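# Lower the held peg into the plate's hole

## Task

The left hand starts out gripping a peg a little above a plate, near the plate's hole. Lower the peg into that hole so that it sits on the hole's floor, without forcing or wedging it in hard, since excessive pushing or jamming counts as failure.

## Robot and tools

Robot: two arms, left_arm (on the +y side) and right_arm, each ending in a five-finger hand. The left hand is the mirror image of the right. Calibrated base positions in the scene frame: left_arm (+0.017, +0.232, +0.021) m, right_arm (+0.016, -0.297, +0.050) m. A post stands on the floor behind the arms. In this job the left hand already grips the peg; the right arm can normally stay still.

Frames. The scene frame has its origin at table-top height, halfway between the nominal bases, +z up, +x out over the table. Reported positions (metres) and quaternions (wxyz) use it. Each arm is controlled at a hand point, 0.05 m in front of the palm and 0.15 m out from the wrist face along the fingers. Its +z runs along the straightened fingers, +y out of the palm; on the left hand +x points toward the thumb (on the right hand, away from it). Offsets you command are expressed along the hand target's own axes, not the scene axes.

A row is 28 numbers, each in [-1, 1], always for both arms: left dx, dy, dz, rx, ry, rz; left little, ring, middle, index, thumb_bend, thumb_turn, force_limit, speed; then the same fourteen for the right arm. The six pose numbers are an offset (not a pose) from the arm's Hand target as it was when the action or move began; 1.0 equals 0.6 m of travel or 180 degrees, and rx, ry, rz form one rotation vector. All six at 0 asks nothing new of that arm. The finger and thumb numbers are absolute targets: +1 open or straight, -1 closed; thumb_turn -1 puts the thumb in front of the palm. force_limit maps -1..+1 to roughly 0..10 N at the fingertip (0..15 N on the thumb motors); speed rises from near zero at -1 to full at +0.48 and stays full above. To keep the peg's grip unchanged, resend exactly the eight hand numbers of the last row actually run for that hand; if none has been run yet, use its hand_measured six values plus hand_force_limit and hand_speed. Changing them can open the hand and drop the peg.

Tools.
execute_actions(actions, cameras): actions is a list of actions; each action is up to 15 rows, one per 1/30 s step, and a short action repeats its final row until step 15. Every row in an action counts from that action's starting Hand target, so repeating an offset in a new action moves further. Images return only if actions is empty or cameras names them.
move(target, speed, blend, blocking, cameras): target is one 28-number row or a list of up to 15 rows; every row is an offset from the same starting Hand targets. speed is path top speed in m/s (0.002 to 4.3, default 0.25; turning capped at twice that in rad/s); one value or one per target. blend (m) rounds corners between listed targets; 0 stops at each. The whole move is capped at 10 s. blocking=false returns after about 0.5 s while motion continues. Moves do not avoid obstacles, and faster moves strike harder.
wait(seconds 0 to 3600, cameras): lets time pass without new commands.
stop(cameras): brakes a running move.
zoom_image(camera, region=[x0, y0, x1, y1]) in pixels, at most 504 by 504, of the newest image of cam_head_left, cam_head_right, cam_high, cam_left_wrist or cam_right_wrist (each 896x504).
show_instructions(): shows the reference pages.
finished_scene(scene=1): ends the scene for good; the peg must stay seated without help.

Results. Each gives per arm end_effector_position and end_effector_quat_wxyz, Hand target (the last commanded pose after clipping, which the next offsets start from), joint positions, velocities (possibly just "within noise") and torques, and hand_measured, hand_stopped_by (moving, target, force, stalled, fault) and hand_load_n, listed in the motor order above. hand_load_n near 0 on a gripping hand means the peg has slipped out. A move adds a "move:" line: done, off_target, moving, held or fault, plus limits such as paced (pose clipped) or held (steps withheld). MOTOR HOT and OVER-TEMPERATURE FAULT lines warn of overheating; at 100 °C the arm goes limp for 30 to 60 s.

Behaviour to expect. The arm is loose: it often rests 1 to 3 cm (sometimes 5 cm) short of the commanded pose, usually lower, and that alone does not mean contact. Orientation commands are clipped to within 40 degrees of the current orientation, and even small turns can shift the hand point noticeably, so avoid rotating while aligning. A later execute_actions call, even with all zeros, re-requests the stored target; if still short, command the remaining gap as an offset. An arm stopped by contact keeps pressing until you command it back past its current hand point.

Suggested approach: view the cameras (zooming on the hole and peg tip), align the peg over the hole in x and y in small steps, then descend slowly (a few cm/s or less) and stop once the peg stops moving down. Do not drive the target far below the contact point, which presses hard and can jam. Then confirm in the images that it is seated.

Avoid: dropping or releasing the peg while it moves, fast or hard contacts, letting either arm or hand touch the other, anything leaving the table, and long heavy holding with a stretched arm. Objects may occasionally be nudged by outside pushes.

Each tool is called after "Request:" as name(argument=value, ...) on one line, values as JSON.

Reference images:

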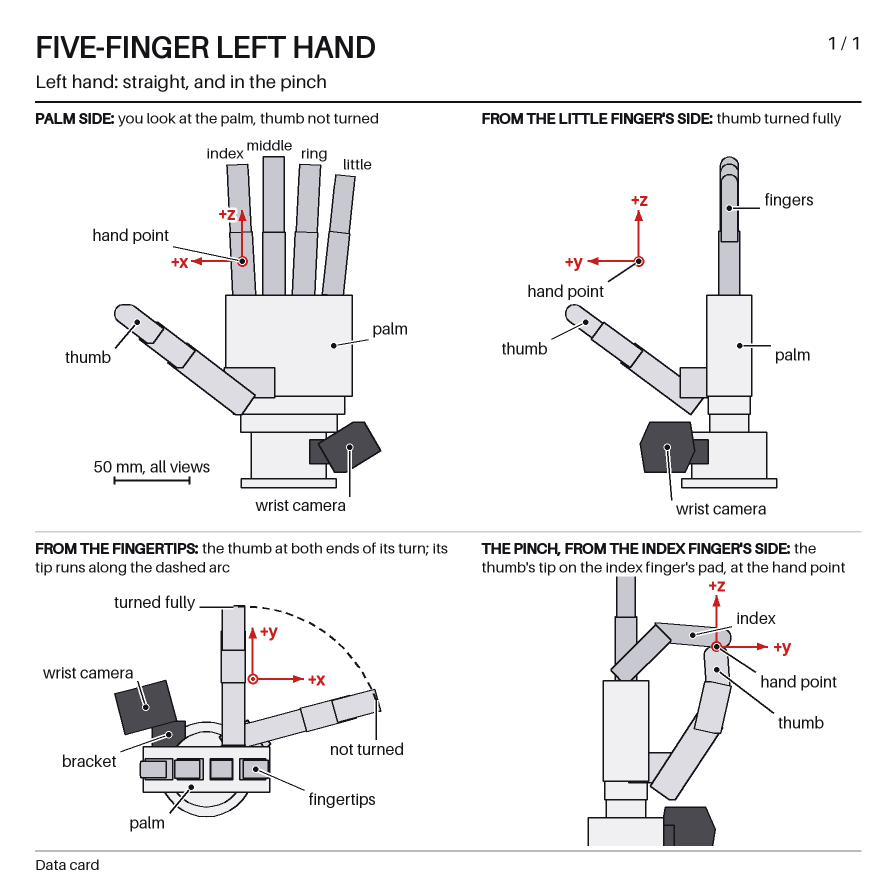

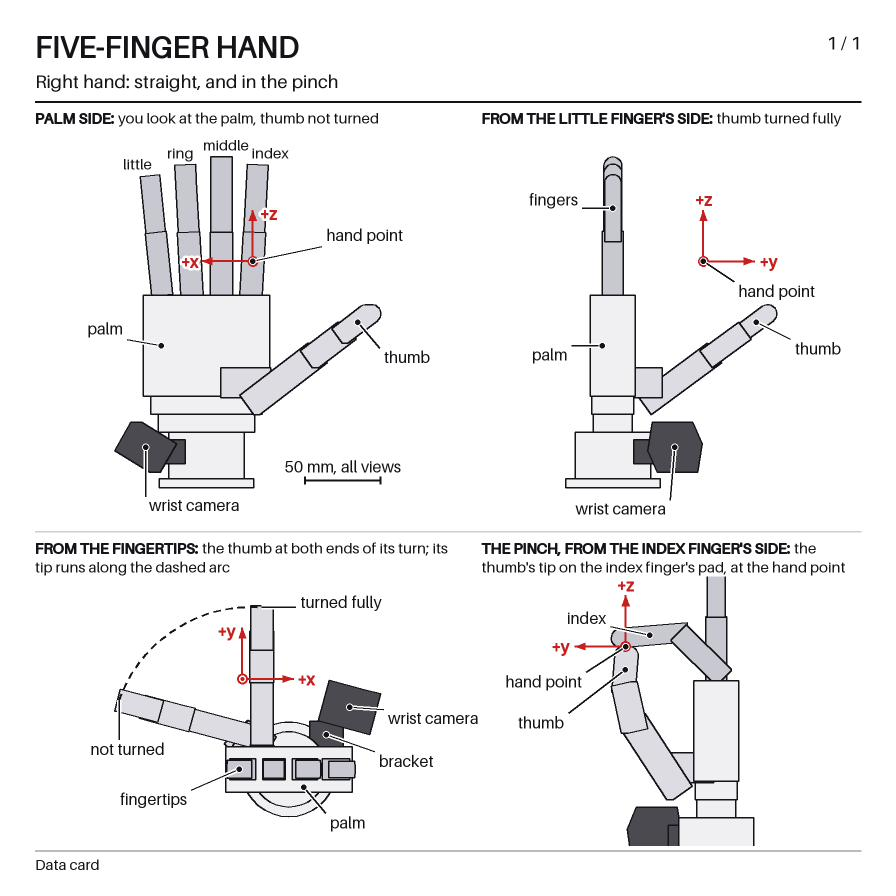

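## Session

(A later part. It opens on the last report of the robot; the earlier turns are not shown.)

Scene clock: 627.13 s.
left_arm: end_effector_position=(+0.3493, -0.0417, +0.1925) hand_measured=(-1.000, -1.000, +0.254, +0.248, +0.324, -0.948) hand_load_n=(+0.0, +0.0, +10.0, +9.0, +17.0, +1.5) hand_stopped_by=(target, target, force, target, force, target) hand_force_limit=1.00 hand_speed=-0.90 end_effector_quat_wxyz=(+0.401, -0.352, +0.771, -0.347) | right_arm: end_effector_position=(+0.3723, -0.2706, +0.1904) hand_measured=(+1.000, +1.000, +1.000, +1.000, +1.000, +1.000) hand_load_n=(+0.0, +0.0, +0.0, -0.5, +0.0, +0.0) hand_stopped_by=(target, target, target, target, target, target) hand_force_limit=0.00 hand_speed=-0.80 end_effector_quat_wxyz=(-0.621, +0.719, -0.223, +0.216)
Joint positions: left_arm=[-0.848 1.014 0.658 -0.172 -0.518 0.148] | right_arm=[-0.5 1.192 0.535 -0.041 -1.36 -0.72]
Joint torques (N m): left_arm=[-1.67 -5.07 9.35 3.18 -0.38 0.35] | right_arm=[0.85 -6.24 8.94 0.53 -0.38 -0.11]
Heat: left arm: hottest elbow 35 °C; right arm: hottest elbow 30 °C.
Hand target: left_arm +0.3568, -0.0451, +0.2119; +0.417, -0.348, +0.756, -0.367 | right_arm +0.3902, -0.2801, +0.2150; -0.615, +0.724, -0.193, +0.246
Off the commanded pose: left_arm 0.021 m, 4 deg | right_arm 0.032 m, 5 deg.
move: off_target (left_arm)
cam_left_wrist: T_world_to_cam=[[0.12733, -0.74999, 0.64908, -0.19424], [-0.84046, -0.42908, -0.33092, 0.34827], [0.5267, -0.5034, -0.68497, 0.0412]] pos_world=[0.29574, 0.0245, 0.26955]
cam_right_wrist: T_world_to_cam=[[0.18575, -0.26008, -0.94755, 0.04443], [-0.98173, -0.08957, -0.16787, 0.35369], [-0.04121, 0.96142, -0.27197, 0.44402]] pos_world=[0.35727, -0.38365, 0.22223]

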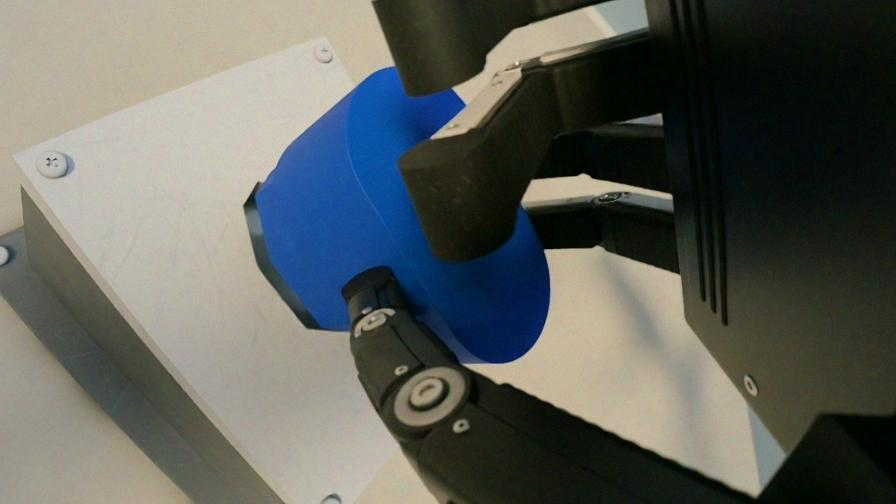

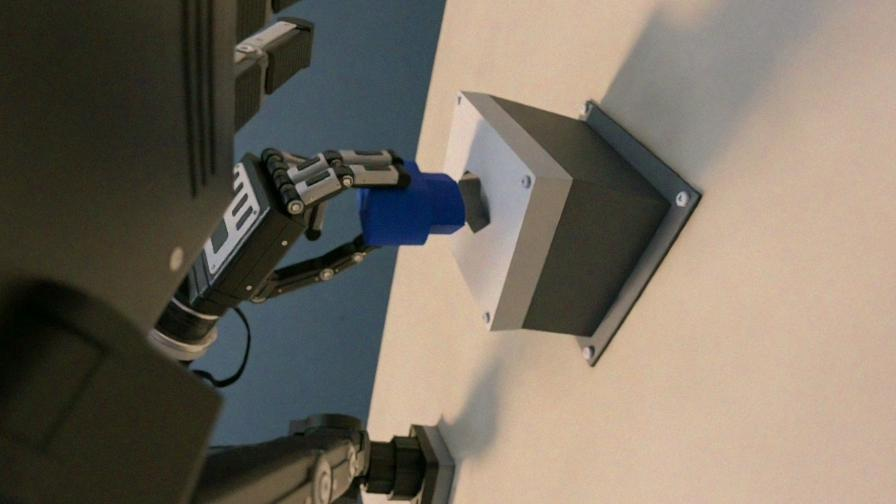

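Request:
move(target=[0.0069,0.0119,0.0128,0,0,0,-1,-1,0.254,0.246,0.324,-0.948,1.0,-0.9,0,0,0,0,0,0,1,1,1,1,1,1,0.0,-0.8], speed=0.04, cameras=["cam_left_wrist","cam_right_wrist"])

Request:
zoom_image(camera="cam_left_wrist", region=[225, 160, 365, 350])

Request:
zoom_image(camera="cam_right_wrist", region=[380, 140, 510, 250])

Scene clock: 671.67 s.
left_arm: end_effector_position=(+0.3517, -0.0444, +0.1878) hand_measured=(-1.000, -1.000, +0.254, +0.248, +0.324, -0.948) hand_load_n=(+0.0, +0.0, +10.0, +9.5, +17.0, +1.5) hand_stopped_by=(target, target, force, target, force, target) hand_force_limit=1.00 hand_speed=-0.90 end_effector_quat_wxyz=(+0.403, -0.352, +0.768, -0.353) | right_arm: end_effector_position=(+0.3723, -0.2706, +0.1904) hand_measured=(+1.000, +1.000, +1.000, +1.000, +1.000, +1.000) hand_load_n=(+0.0, +0.0, +0.0, -0.5, +0.0, +0.0) hand_stopped_by=(target, target, target, target, target, target) hand_force_limit=0.00 hand_speed=-0.80 end_effector_quat_wxyz=(-0.621, +0.719, -0.223, +0.216)
Joint positions: left_arm=[-0.848 1.027 0.644 -0.13 -0.518 0.15] | right_arm=[-0.5 1.192 0.535 -0.041 -1.36 -0.72]
Joint torques (N m): left_arm=[-1.38 -4.19 9.22 3.19 -0.23 0.35] | right_arm=[0.79 -6.24 8.95 0.5 -0.38 -0.11]
Heat: left arm: hottest elbow 34 °C; right arm: hottest elbow 30 °C.
Hand target: left_arm +0.3604, -0.0471, +0.2014; +0.417, -0.348, +0.756, -0.367 | right_arm +0.3902, -0.2801, +0.2150; -0.615, +0.724, -0.193, +0.246
Off the commanded pose: left_arm 0.016 m, 3 deg | right_arm 0.032 m, 5 deg.
move: off_target (left_arm)
cam_left_wrist: T_world_to_cam=[[0.12006, -0.7433, 0.6581, -0.19234], [-0.8373, -0.43198, -0.33515, 0.34713], [0.5334, -0.51079, -0.67423, 0.03075]] pos_world=[0.29734, 0.0227, 0.26366]
cam_right_wrist: T_world_to_cam=[[0.18575, -0.26008, -0.94755, 0.04443], [-0.98173, -0.08957, -0.16787, 0.35369], [-0.04121, 0.96142, -0.27197, 0.44402]] pos_world=[0.35727, -0.38365, 0.22223]

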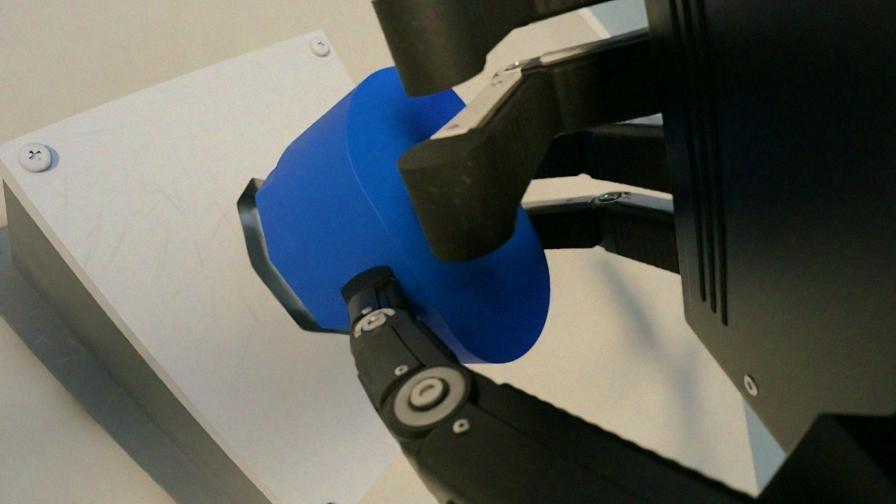

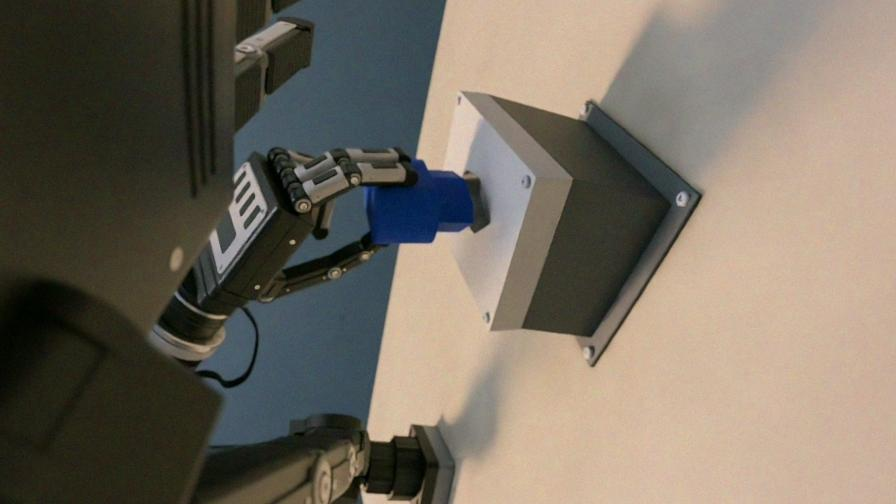

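Scaled by 2.653.

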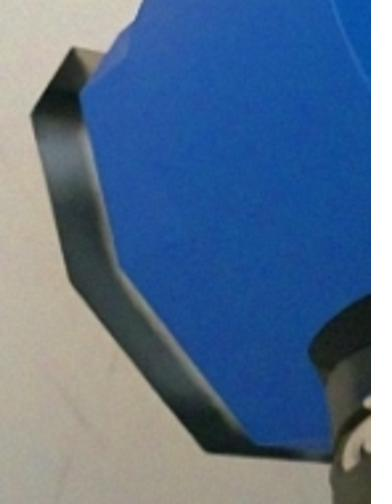

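Scaled by 3.877.

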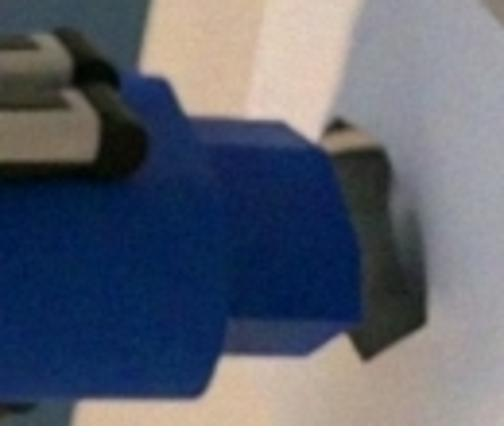

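Request:
move(target=[0.0027,0.0109,0.0064,-0.006,-0.0033,0.0001,-1,-1,0.254,0.246,0.324,-0.948,1.0,-0.9,0,0,0,0,0,0,1,1,1,1,1,1,0.0,-0.8], speed=0.04, cameras=["cam_left_wrist","cam_right_wrist"])

Request:
zoom_image(camera="cam_left_wrist", region=[225, 160, 365, 350])

Request:
zoom_image(camera="cam_right_wrist", region=[380, 140, 510, 250])

Scene clock: 698.30 s.
left_arm: end_effector_position=(+0.3533, -0.0428, +0.1807) hand_measured=(-1.000, -1.000, +0.254, +0.248, +0.324, -0.948) hand_load_n=(+0.0, +0.0, +10.0, +9.5, +17.0, +1.5) hand_stopped_by=(target, target, force, target, force, target) hand_force_limit=1.00 hand_speed=-0.90 end_effector_quat_wxyz=(+0.404, -0.354, +0.771, -0.343) | right_arm: end_effector_position=(+0.3723, -0.2706, +0.1904) hand_measured=(+1.000, +1.000, +1.000, +1.000, +1.000, +1.000) hand_load_n=(+0.0, +0.0, -0.5, +0.0, +0.0, +0.0) hand_stopped_by=(target, target, target, target, target, target) hand_force_limit=0.00 hand_speed=-0.80 end_effector_quat_wxyz=(-0.621, +0.719, -0.223, +0.216)
Joint positions: left_arm=[-0.846 1.045 0.644 -0.13 -0.527 0.15] | right_arm=[-0.5 1.192 0.535 -0.041 -1.36 -0.72]
Joint torques (N m): left_arm=[-1.38 -4.31 9.1 3.18 -0.42 0.25] | right_arm=[0.85 -6.24 8.94 0.51 -0.38 -0.11]
Heat: left arm: hottest elbow 33 °C; right arm: hottest elbow 31 °C.
Hand target: left_arm +0.3617, -0.0462, +0.1938; +0.418, -0.353, +0.757, -0.358 | right_arm +0.3902, -0.2801, +0.2150; -0.615, +0.724, -0.193, +0.246
Off the commanded pose: left_arm 0.016 m, 3 deg | right_arm 0.032 m, 5 deg.
move: off_target (left_arm)
cam_left_wrist: T_world_to_cam=[[0.13265, -0.75318, 0.6443, -0.18905], [-0.83599, -0.43423, -0.3355, 0.3463], [0.53247, -0.49413, -0.68725, 0.0292]] pos_world=[0.29903, 0.02241, 0.25806]
cam_right_wrist: T_world_to_cam=[[0.18575, -0.26008, -0.94755, 0.04443], [-0.98173, -0.08957, -0.16787, 0.35369], [-0.04121, 0.96142, -0.27197, 0.44402]] pos_world=[0.35727, -0.38365, 0.22223]

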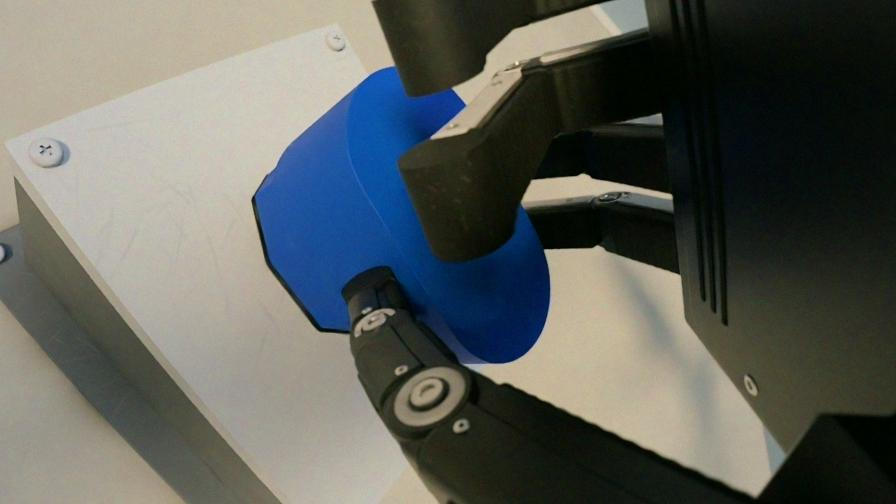

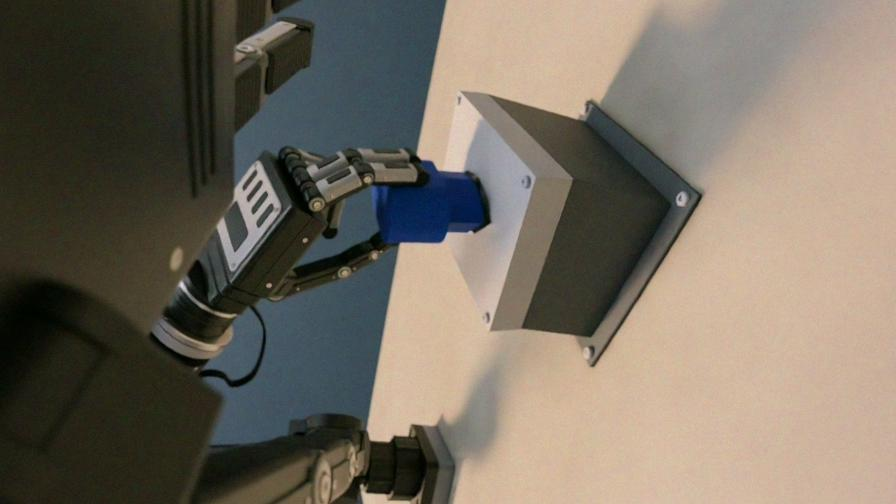

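Scaled by 2.653.

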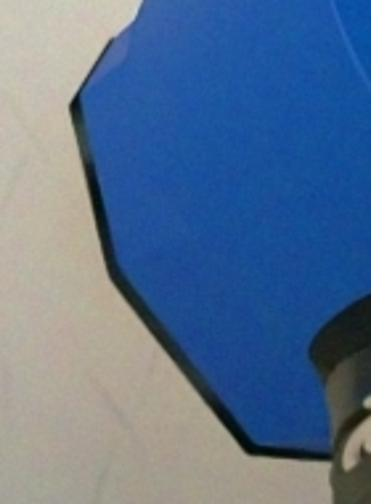

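Scaled by 3.877.

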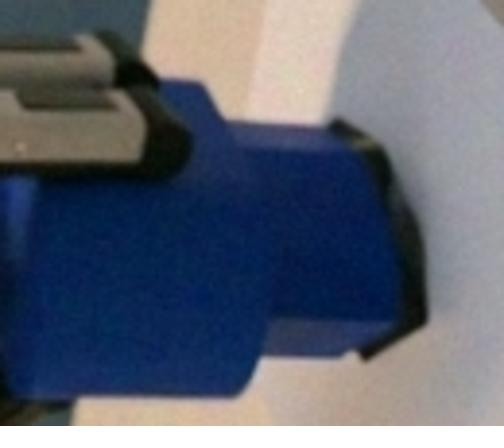

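Request:
zoom_image(camera="cam_right_wrist", region=[450, 160, 500, 240])

Request:
zoom_image(camera="cam_left_wrist", region=[245, 165, 345, 345])

Scaled by 6.300.

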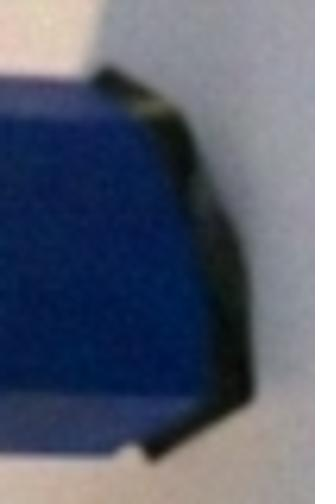

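Scaled by 2.800.

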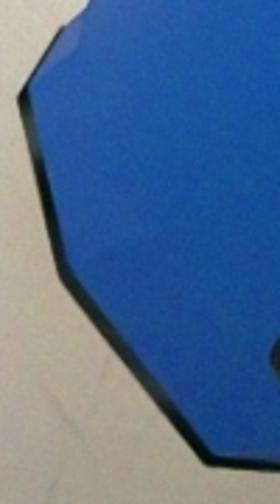

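Request:
move(target=[0.0038,0.0031,0.0026,0,0,0,-1,-1,0.254,0.246,0.324,-0.948,1.0,-0.9,0,0,0,0,0,0,1,1,1,1,1,1,0.0,-0.8], speed=0.03, cameras=["cam_left_wrist","cam_right_wrist"])

Request:
zoom_image(camera="cam_left_wrist", region=[245, 165, 345, 345])

Request:
zoom_image(camera="cam_right_wrist", region=[430, 160, 500, 240])

Scene clock: 743.63 s.
left_arm: end_effector_position=(+0.3549, -0.0441, +0.1803) hand_measured=(-1.000, -1.000, +0.254, +0.248, +0.324, -0.948) hand_load_n=(+0.0, +0.0, +10.0, +9.0, +17.0, +1.5) hand_stopped_by=(target, target, force, target, force, target) hand_force_limit=1.00 hand_speed=-0.90 end_effector_quat_wxyz=(+0.405, -0.354, +0.769, -0.344) | right_arm: end_effector_position=(+0.3723, -0.2706, +0.1904) hand_measured=(+1.000, +1.000, +1.000, +1.000, +1.000, +1.000) hand_load_n=(+0.0, +0.0, +0.0, +0.0, +0.0, +0.0) hand_stopped_by=(target, target, target, target, target, target) hand_force_limit=0.00 hand_speed=-0.80 end_effector_quat_wxyz=(-0.621, +0.719, -0.223, +0.216)
Joint positions: left_arm=[-0.846 1.051 0.644 -0.12 -0.529 0.15] | right_arm=[-0.5 1.192 0.535 -0.041 -1.36 -0.72]
Joint torques (N m): left_arm=[-1.67 -4.31 8.79 3.17 -0.42 0.23] | right_arm=[0.85 -6.3 8.92 0.51 -0.38 -0.11]
Heat: left arm: hottest elbow 33 °C; right arm: hottest elbow 31 °C.
Hand target: left_arm +0.3617, -0.0476, +0.1908; +0.418, -0.353, +0.757, -0.358 | right_arm +0.3902, -0.2801, +0.2150; -0.615, +0.724, -0.193, +0.246
Off the commanded pose: left_arm 0.013 m, 3 deg | right_arm 0.032 m, 5 deg.
move: off_target (left_arm)
cam_left_wrist: T_world_to_cam=[[0.13133, -0.7511, 0.64699, -0.18994], [-0.83422, -0.43632, -0.3372, 0.34646], [0.53557, -0.49545, -0.68388, 0.02565]] pos_world=[0.30023, 0.02122, 0.25726]
cam_right_wrist: T_world_to_cam=[[0.18575, -0.26008, -0.94755, 0.04443], [-0.98173, -0.08957, -0.16787, 0.35369], [-0.04121, 0.96142, -0.27197, 0.44402]] pos_world=[0.35727, -0.38365, 0.22223]

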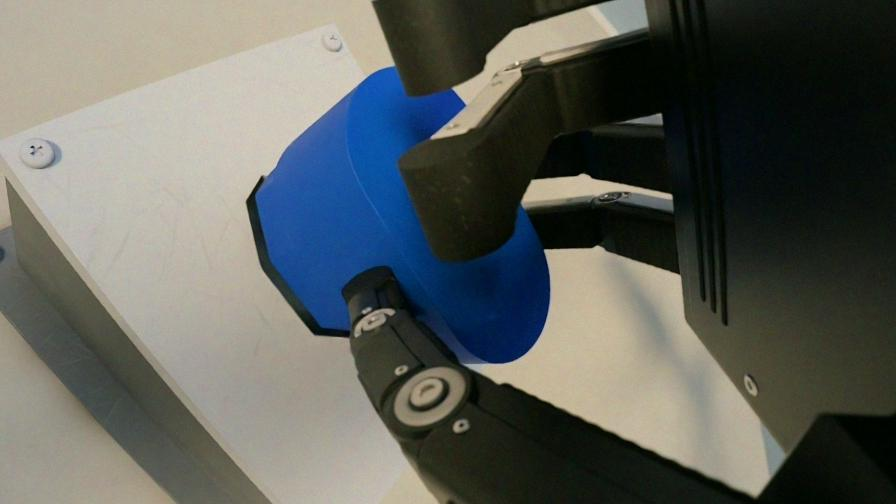

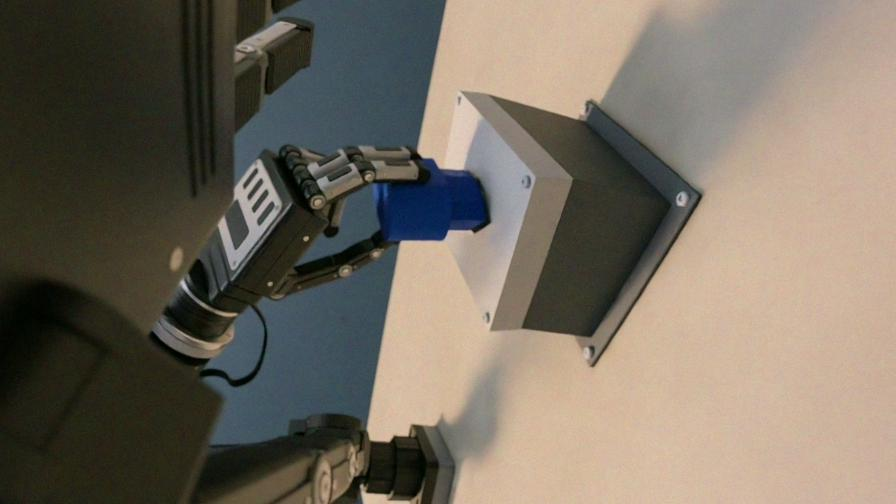

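Scaled by 2.800.

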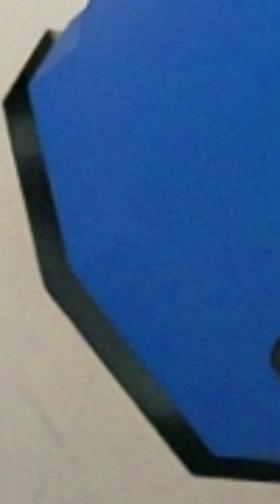

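Scaled by 6.300.

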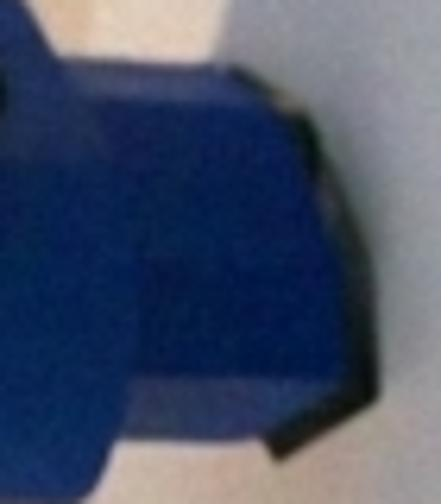

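Request:
move(target=[0.0025,0.0047,-0.0018,0,0,0,-1,-1,0.254,0.246,0.324,-0.948,1.0,-0.9,0,0,0,0,0,0,1,1,1,1,1,1,0.0,-0.8], speed=0.03, cameras=["cam_left_wrist","cam_right_wrist"])

Request:
zoom_image(camera="cam_left_wrist", region=[245, 165, 345, 345])

Request:
zoom_image(camera="cam_right_wrist", region=[430, 160, 500, 240])

Scene clock: 766.80 s.
left_arm: end_effector_position=(+0.3528, -0.0425, +0.1759) hand_measured=(-1.000, -1.000, +0.254, +0.248, +0.324, -0.948) hand_load_n=(+0.0, +0.0, +10.0, +9.0, +17.0, +1.5) hand_stopped_by=(target, target, force, target, force, target) hand_force_limit=1.00 hand_speed=-0.90 end_effector_quat_wxyz=(+0.406, -0.354, +0.770, -0.342) | right_arm: end_effector_position=(+0.3723, -0.2706, +0.1904) hand_measured=(+1.000, +1.000, +1.000, +1.000, +1.000, +1.000) hand_load_n=(-0.5, +0.0, +0.0, +0.0, +0.0, +0.0) hand_stopped_by=(target, target, target, target, target, target) hand_force_limit=0.00 hand_speed=-0.80 end_effector_quat_wxyz=(-0.621, +0.719, -0.223, +0.216)
Joint positions: left_arm=[-0.849 1.051 0.633 -0.114 -0.534 0.15] | right_arm=[-0.5 1.192 0.535 -0.041 -1.36 -0.72]
Joint torques (N m): left_arm=[-1.85 -4.42 8.88 3.11 -0.39 0.21] | right_arm=[0.79 -6.3 8.92 0.53 -0.38 -0.11]
Heat: left arm: hottest elbow 33 °C; right arm: hottest elbow 31 °C.
Hand target: left_arm +0.3595, -0.0472, +0.1883; +0.418, -0.353, +0.757, -0.358 | right_arm +0.3902, -0.2801, +0.2150; -0.615, +0.724, -0.193, +0.246
Off the commanded pose: left_arm 0.015 m, 3 deg | right_arm 0.032 m, 5 deg.
move: off_target (left_arm)
cam_left_wrist: T_world_to_cam=[[0.1328, -0.75415, 0.64313, -0.18558], [-0.83419, -0.43546, -0.33838, 0.34424], [0.53524, -0.49156, -0.68693, 0.02537]] pos_world=[0.29823, 0.02242, 0.25327]
cam_right_wrist: T_world_to_cam=[[0.18575, -0.26008, -0.94755, 0.04443], [-0.98173, -0.08957, -0.16787, 0.35369], [-0.04121, 0.96142, -0.27197, 0.44402]] pos_world=[0.35727, -0.38365, 0.22223]

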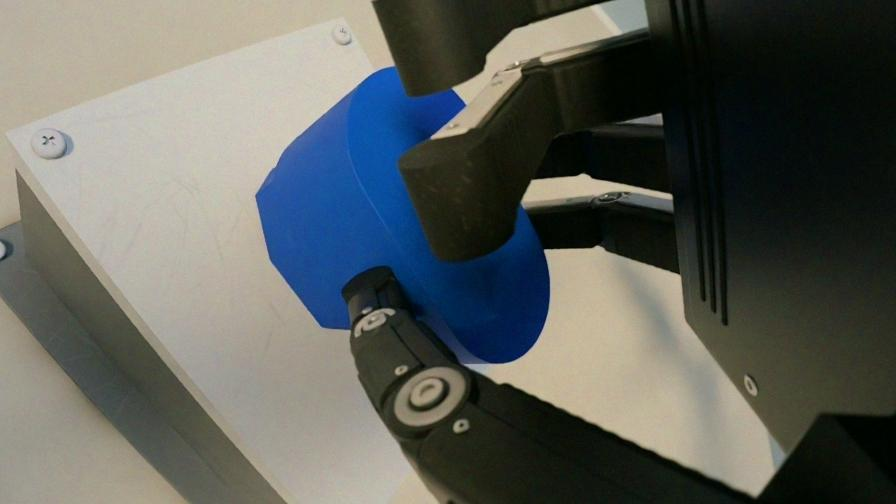

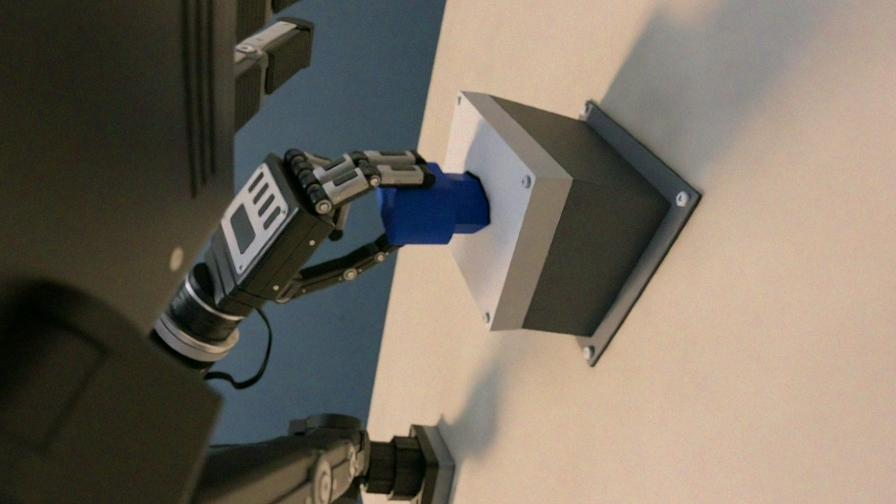

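Scaled by 2.800.

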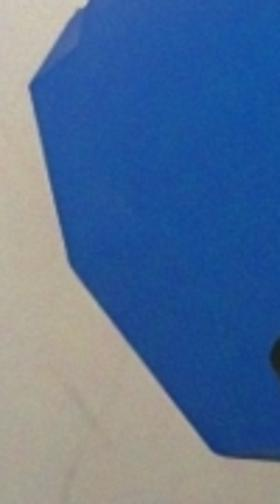

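Scaled by 6.300.

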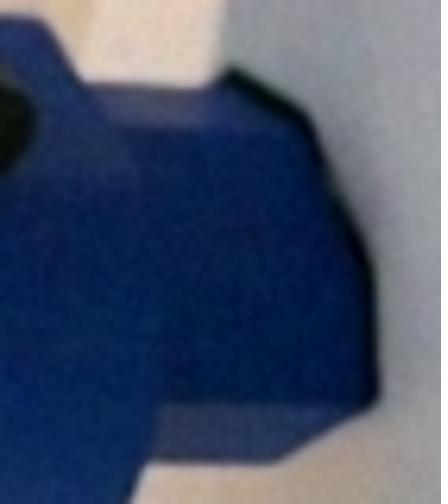

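Request:
move(target=[0.0009,-0.0017,0.0015,0,0,0,-1,-1,0.254,0.246,0.324,-0.948,1.0,-0.9,0,0,0,0,0,0,1,1,1,1,1,1,0.0,-0.8], speed=0.03, cameras=["cam_left_wrist","cam_right_wrist"])

Request:
zoom_image(camera="cam_left_wrist", region=[245, 165, 345, 345])

Request:
zoom_image(camera="cam_right_wrist", region=[430, 160, 500, 240])

Scene clock: 776.27 s.
left_arm: end_effector_position=(+0.3528, -0.0425, +0.1759) hand_measured=(-1.000, -1.000, +0.254, +0.248, +0.324, -0.948) hand_load_n=(+0.0, +0.0, +10.0, +9.5, +17.0, +1.5) hand_stopped_by=(target, target, force, target, force, target) hand_force_limit=1.00 hand_speed=-0.90 end_effector_quat_wxyz=(+0.406, -0.354, +0.770, -0.342) | right_arm: end_effector_position=(+0.3723, -0.2706, +0.1904) hand_measured=(+1.000, +1.000, +1.000, +1.000, +1.000, +1.000) hand_load_n=(+0.0, +0.0, +0.0, +0.0, +0.0, -0.5) hand_stopped_by=(target, target, target, target, target, target) hand_force_limit=0.00 hand_speed=-0.80 end_effector_quat_wxyz=(-0.621, +0.719, -0.223, +0.216)
Joint positions: left_arm=[-0.849 1.051 0.633 -0.114 -0.534 0.15] | right_arm=[-0.5 1.192 0.535 -0.041 -1.36 -0.72]
Joint torques (N m): left_arm=[-1.9 -4.13 9.17 3.15 -0.4 0.21] | right_arm=[0.85 -6.18 8.94 0.51 -0.38 -0.11]
Heat: left arm: hottest elbow 33 °C; right arm: hottest elbow 31 °C.
Hand target: left_arm +0.3603, -0.0484, +0.1886; +0.418, -0.353, +0.757, -0.358 | right_arm +0.3902, -0.2801, +0.2150; -0.615, +0.724, -0.193, +0.246
Off the commanded pose: left_arm 0.016 m, 3 deg | right_arm 0.032 m, 5 deg.
move: off_target (left_arm)
cam_left_wrist: T_world_to_cam=[[0.1328, -0.75415, 0.64313, -0.18558], [-0.83419, -0.43546, -0.33838, 0.34424], [0.53524, -0.49156, -0.68693, 0.02537]] pos_world=[0.29823, 0.02242, 0.25327]
cam_right_wrist: T_world_to_cam=[[0.18575, -0.26008, -0.94755, 0.04443], [-0.98173, -0.08957, -0.16787, 0.35369], [-0.04121, 0.96142, -0.27197, 0.44402]] pos_world=[0.35727, -0.38365, 0.22223]

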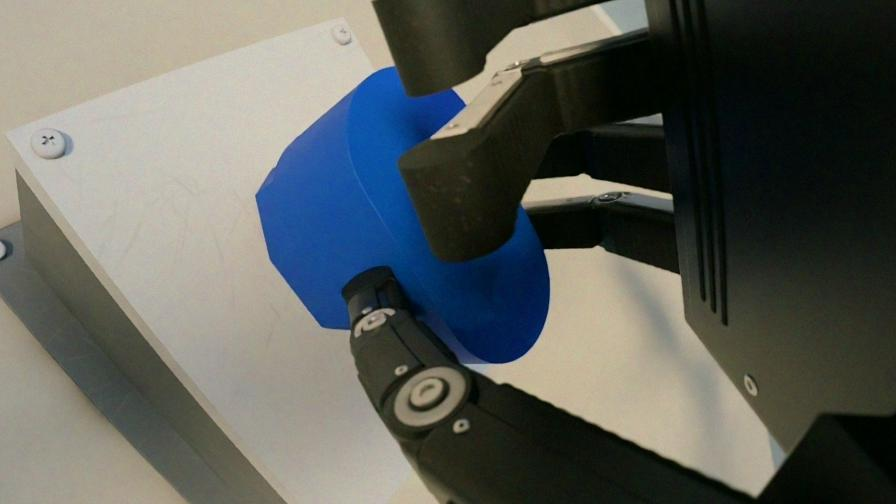

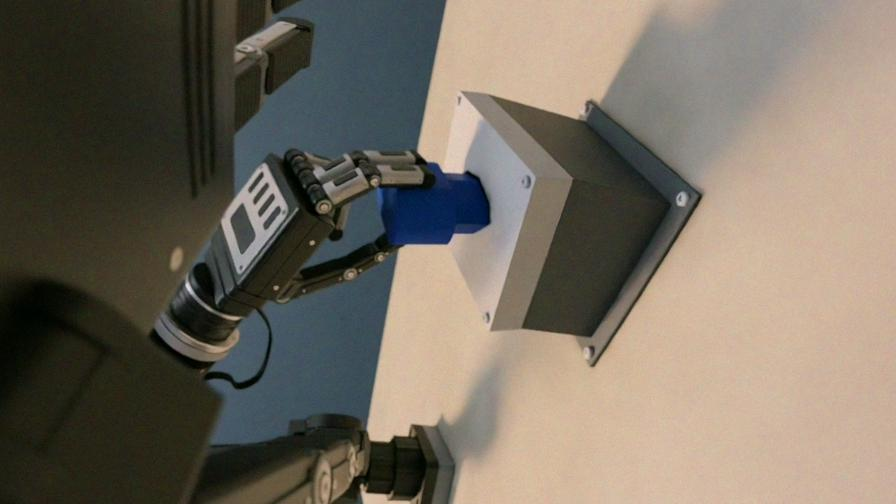

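Scaled by 2.800.

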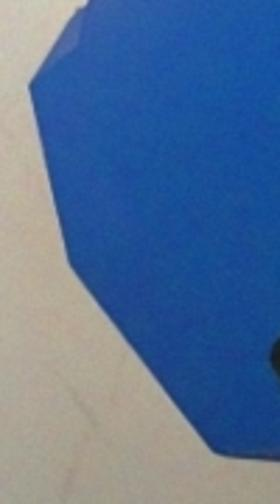

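Scaled by 6.300.

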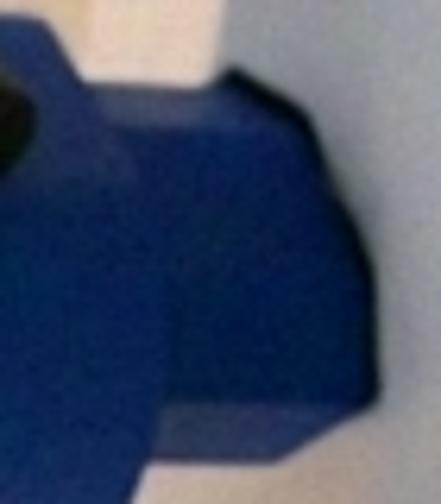

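Request:
move(target=[0.0009,-0.0024,0.0021,0,0,0,-1,-1,0.254,0.246,0.324,-0.948,1.0,-0.9,0,0,0,0,0,0,1,1,1,1,1,1,0.0,-0.8], speed=0.03, cameras=["cam_left_wrist","cam_right_wrist"])

Request:
zoom_image(camera="cam_left_wrist", region=[245, 165, 345, 345])

Request:
zoom_image(camera="cam_right_wrist", region=[430, 160, 500, 240])

Scene clock: 781.70 s.
left_arm: end_effector_position=(+0.3530, -0.0432, +0.1752) hand_measured=(-1.000, -1.000, +0.254, +0.248, +0.324, -0.948) hand_load_n=(+0.0, +0.0, +10.0, +9.5, +16.5, +1.5) hand_stopped_by=(target, target, force, target, force, target) hand_force_limit=1.00 hand_speed=-0.90 end_effector_quat_wxyz=(+0.406, -0.353, +0.770, -0.342) | right_arm: end_effector_position=(+0.3723, -0.2706, +0.1904) hand_measured=(+1.000, +1.000, +1.000, +1.000, +1.000, +1.000) hand_load_n=(+0.0, +0.0, +0.0, +0.0, +0.0, +0.0) hand_stopped_by=(target, target, target, target, target, target) hand_force_limit=0.00 hand_speed=-0.80 end_effector_quat_wxyz=(-0.621, +0.719, -0.223, +0.216)
Joint positions: left_arm=[-0.851 1.054 0.633 -0.11 -0.535 0.15] | right_arm=[-0.5 1.192 0.535 -0.041 -1.36 -0.72]
Joint torques (N m): left_arm=[-1.85 -3.9 9.54 3.04 -0.37 0.21] | right_arm=[0.85 -6.24 8.92 0.53 -0.38 -0.11]
Heat: left arm: hottest elbow 33 °C; right arm: hottest elbow 31 °C.
Hand target: left_arm +0.3615, -0.0498, +0.1891; +0.418, -0.353, +0.757, -0.358 | right_arm +0.3902, -0.2801, +0.2150; -0.615, +0.724, -0.193, +0.246
Off the commanded pose: left_arm 0.018 m, 3 deg | right_arm 0.032 m, 5 deg.
move: off_target (left_arm)
cam_left_wrist: T_world_to_cam=[[0.13226, -0.75454, 0.64279, -0.18549], [-0.83415, -0.43503, -0.33904, 0.34388], [0.53545, -0.49134, -0.68694, 0.02438]] pos_world=[0.29833, 0.02162, 0.25257]
cam_right_wrist: T_world_to_cam=[[0.18575, -0.26008, -0.94755, 0.04443], [-0.98173, -0.08957, -0.16787, 0.35369], [-0.04121, 0.96142, -0.27197, 0.44402]] pos_world=[0.35727, -0.38365, 0.22223]

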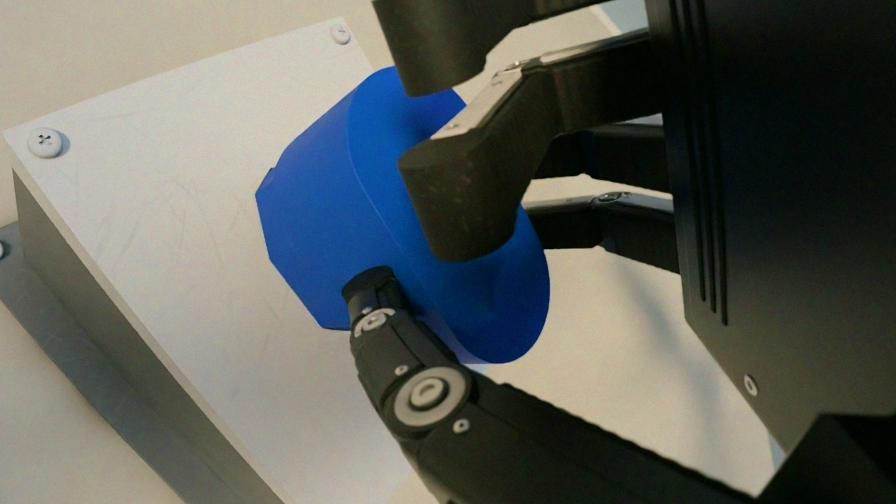

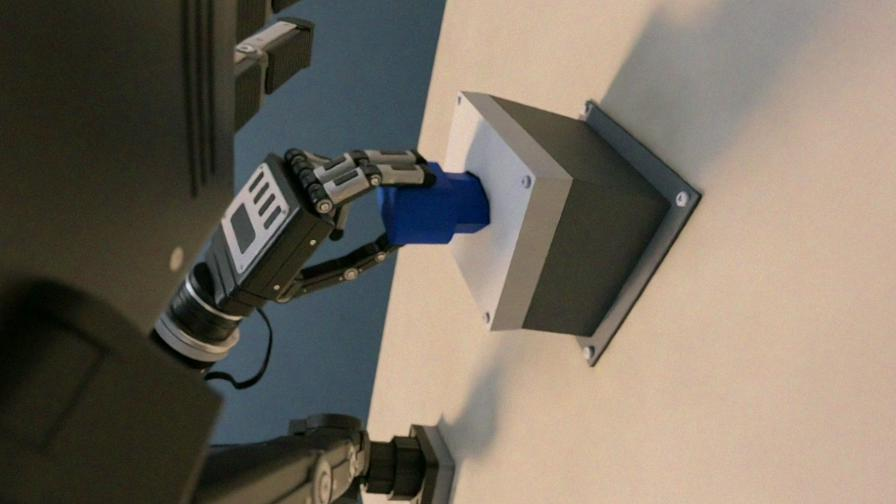

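Scaled by 2.800.

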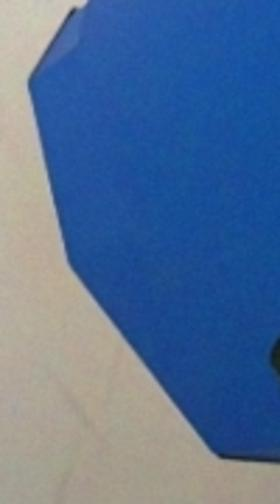

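Scaled by 6.300.

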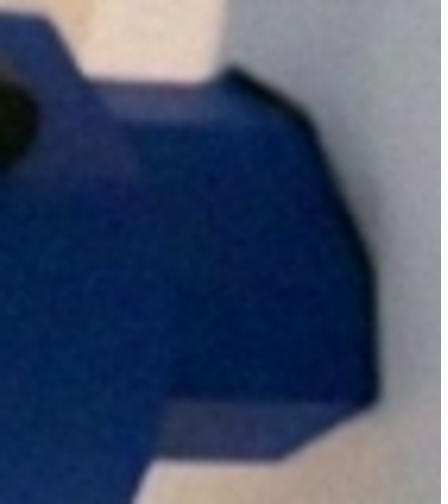

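Request:
move(target=[0.0013,-0.0007,0.0023,0,0,0,-1,-1,0.254,0.246,0.324,-0.948,1.0,-0.9,0,0,0,0,0,0,1,1,1,1,1,1,0.0,-0.8], speed=0.03, cameras=["cam_left_wrist","cam_right_wrist"])

Request:
zoom_image(camera="cam_left_wrist", region=[245, 165, 345, 345])

Request:
zoom_image(camera="cam_right_wrist", region=[430, 160, 500, 240])

Scene clock: 795.83 s.
left_arm: end_effector_position=(+0.3545, -0.0430, +0.1724) hand_measured=(-1.000, -1.000, +0.254, +0.248, +0.324, -0.948) hand_load_n=(+0.0, +0.0, +10.0, +9.0, +17.0, +2.0) hand_stopped_by=(target, target, force, target, force, target) hand_force_limit=1.00 hand_speed=-0.90 end_effector_quat_wxyz=(+0.406, -0.354, +0.771, -0.339) | right_arm: end_effector_position=(+0.3723, -0.2706, +0.1904) hand_measured=(+1.000, +1.000, +1.000, +1.000, +1.000, +1.000) hand_load_n=(+0.0, +0.0, +0.0, +0.0, +0.0, +0.0) hand_stopped_by=(target, target, target, target, target, target) hand_force_limit=0.00 hand_speed=-0.80 end_effector_quat_wxyz=(-0.621, +0.719, -0.223, +0.216)
Joint positions: left_arm=[-0.848 1.063 0.633 -0.106 -0.535 0.15] | right_arm=[-0.5 1.192 0.535 -0.041 -1.36 -0.72]
Joint torques (N m): left_arm=[-1.85 -4.31 9.66 3 -0.37 0.21] | right_arm=[0.79 -6.18 8.94 0.51 -0.38 -0.11]
Heat: left arm: hottest elbow 34 °C; right arm: hottest elbow 31 °C.
Hand target: left_arm +0.3625, -0.0510, +0.1886; +0.418, -0.353, +0.757, -0.358 | right_arm +0.3902, -0.2801, +0.2150; -0.615, +0.724, -0.193, +0.246
Off the commanded pose: left_arm 0.020 m, 3 deg | right_arm 0.032 m, 5 deg.
move: off_target (left_arm)
cam_left_wrist: T_world_to_cam=[[0.13653, -0.75638, 0.63973, -0.18471], [-0.83377, -0.43647, -0.33811, 0.34389], [0.53496, -0.48722, -0.69024, 0.02265]] pos_world=[0.29983, 0.02142, 0.25007]
cam_right_wrist: T_world_to_cam=[[0.18575, -0.26008, -0.94755, 0.04443], [-0.98173, -0.08957, -0.16787, 0.35369], [-0.04121, 0.96142, -0.27197, 0.44402]] pos_world=[0.35727, -0.38365, 0.22223]

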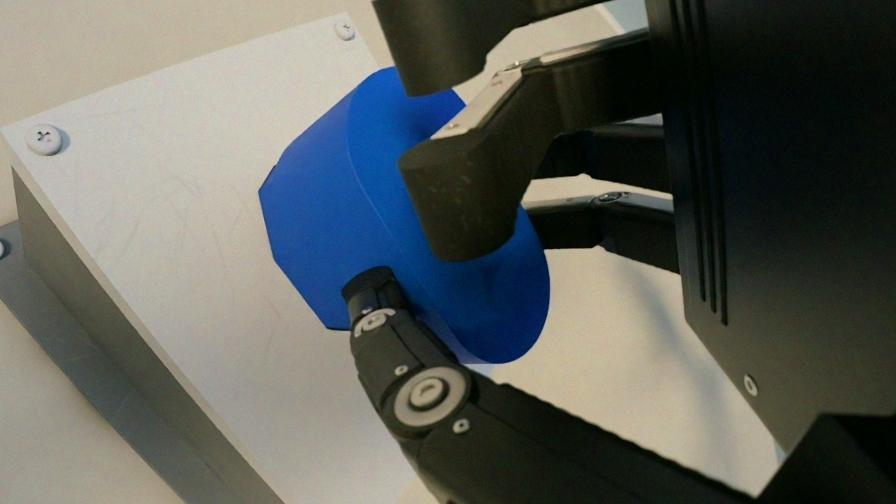

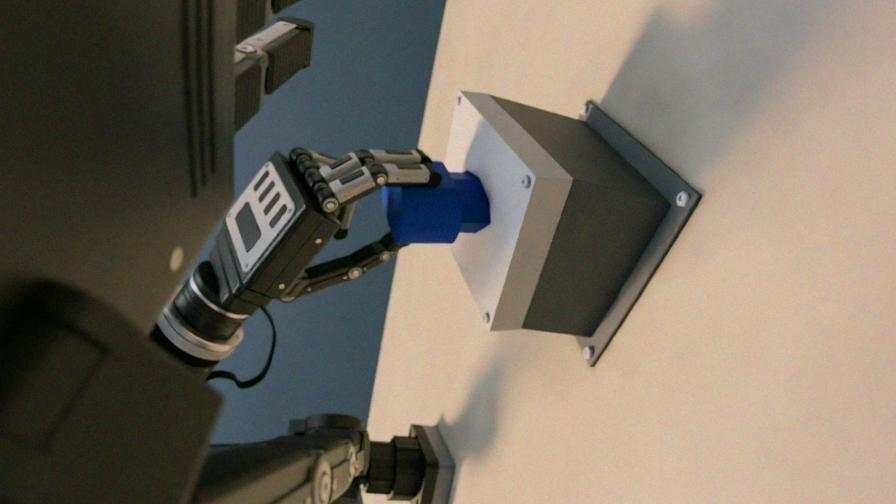

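Scaled by 2.800.

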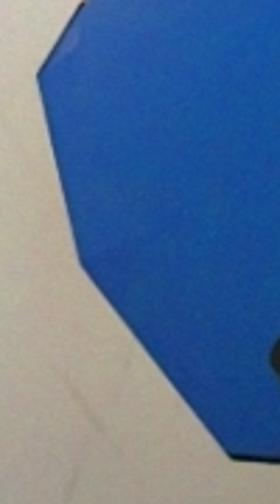

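Scaled by 6.300.

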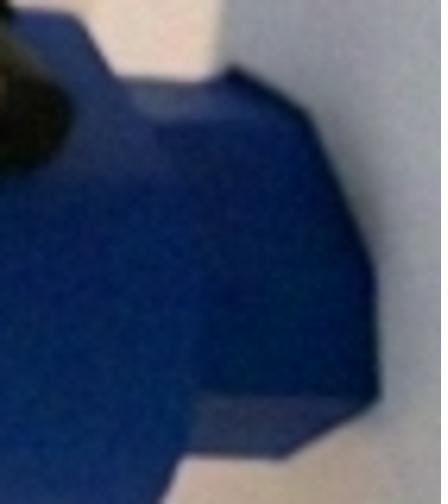

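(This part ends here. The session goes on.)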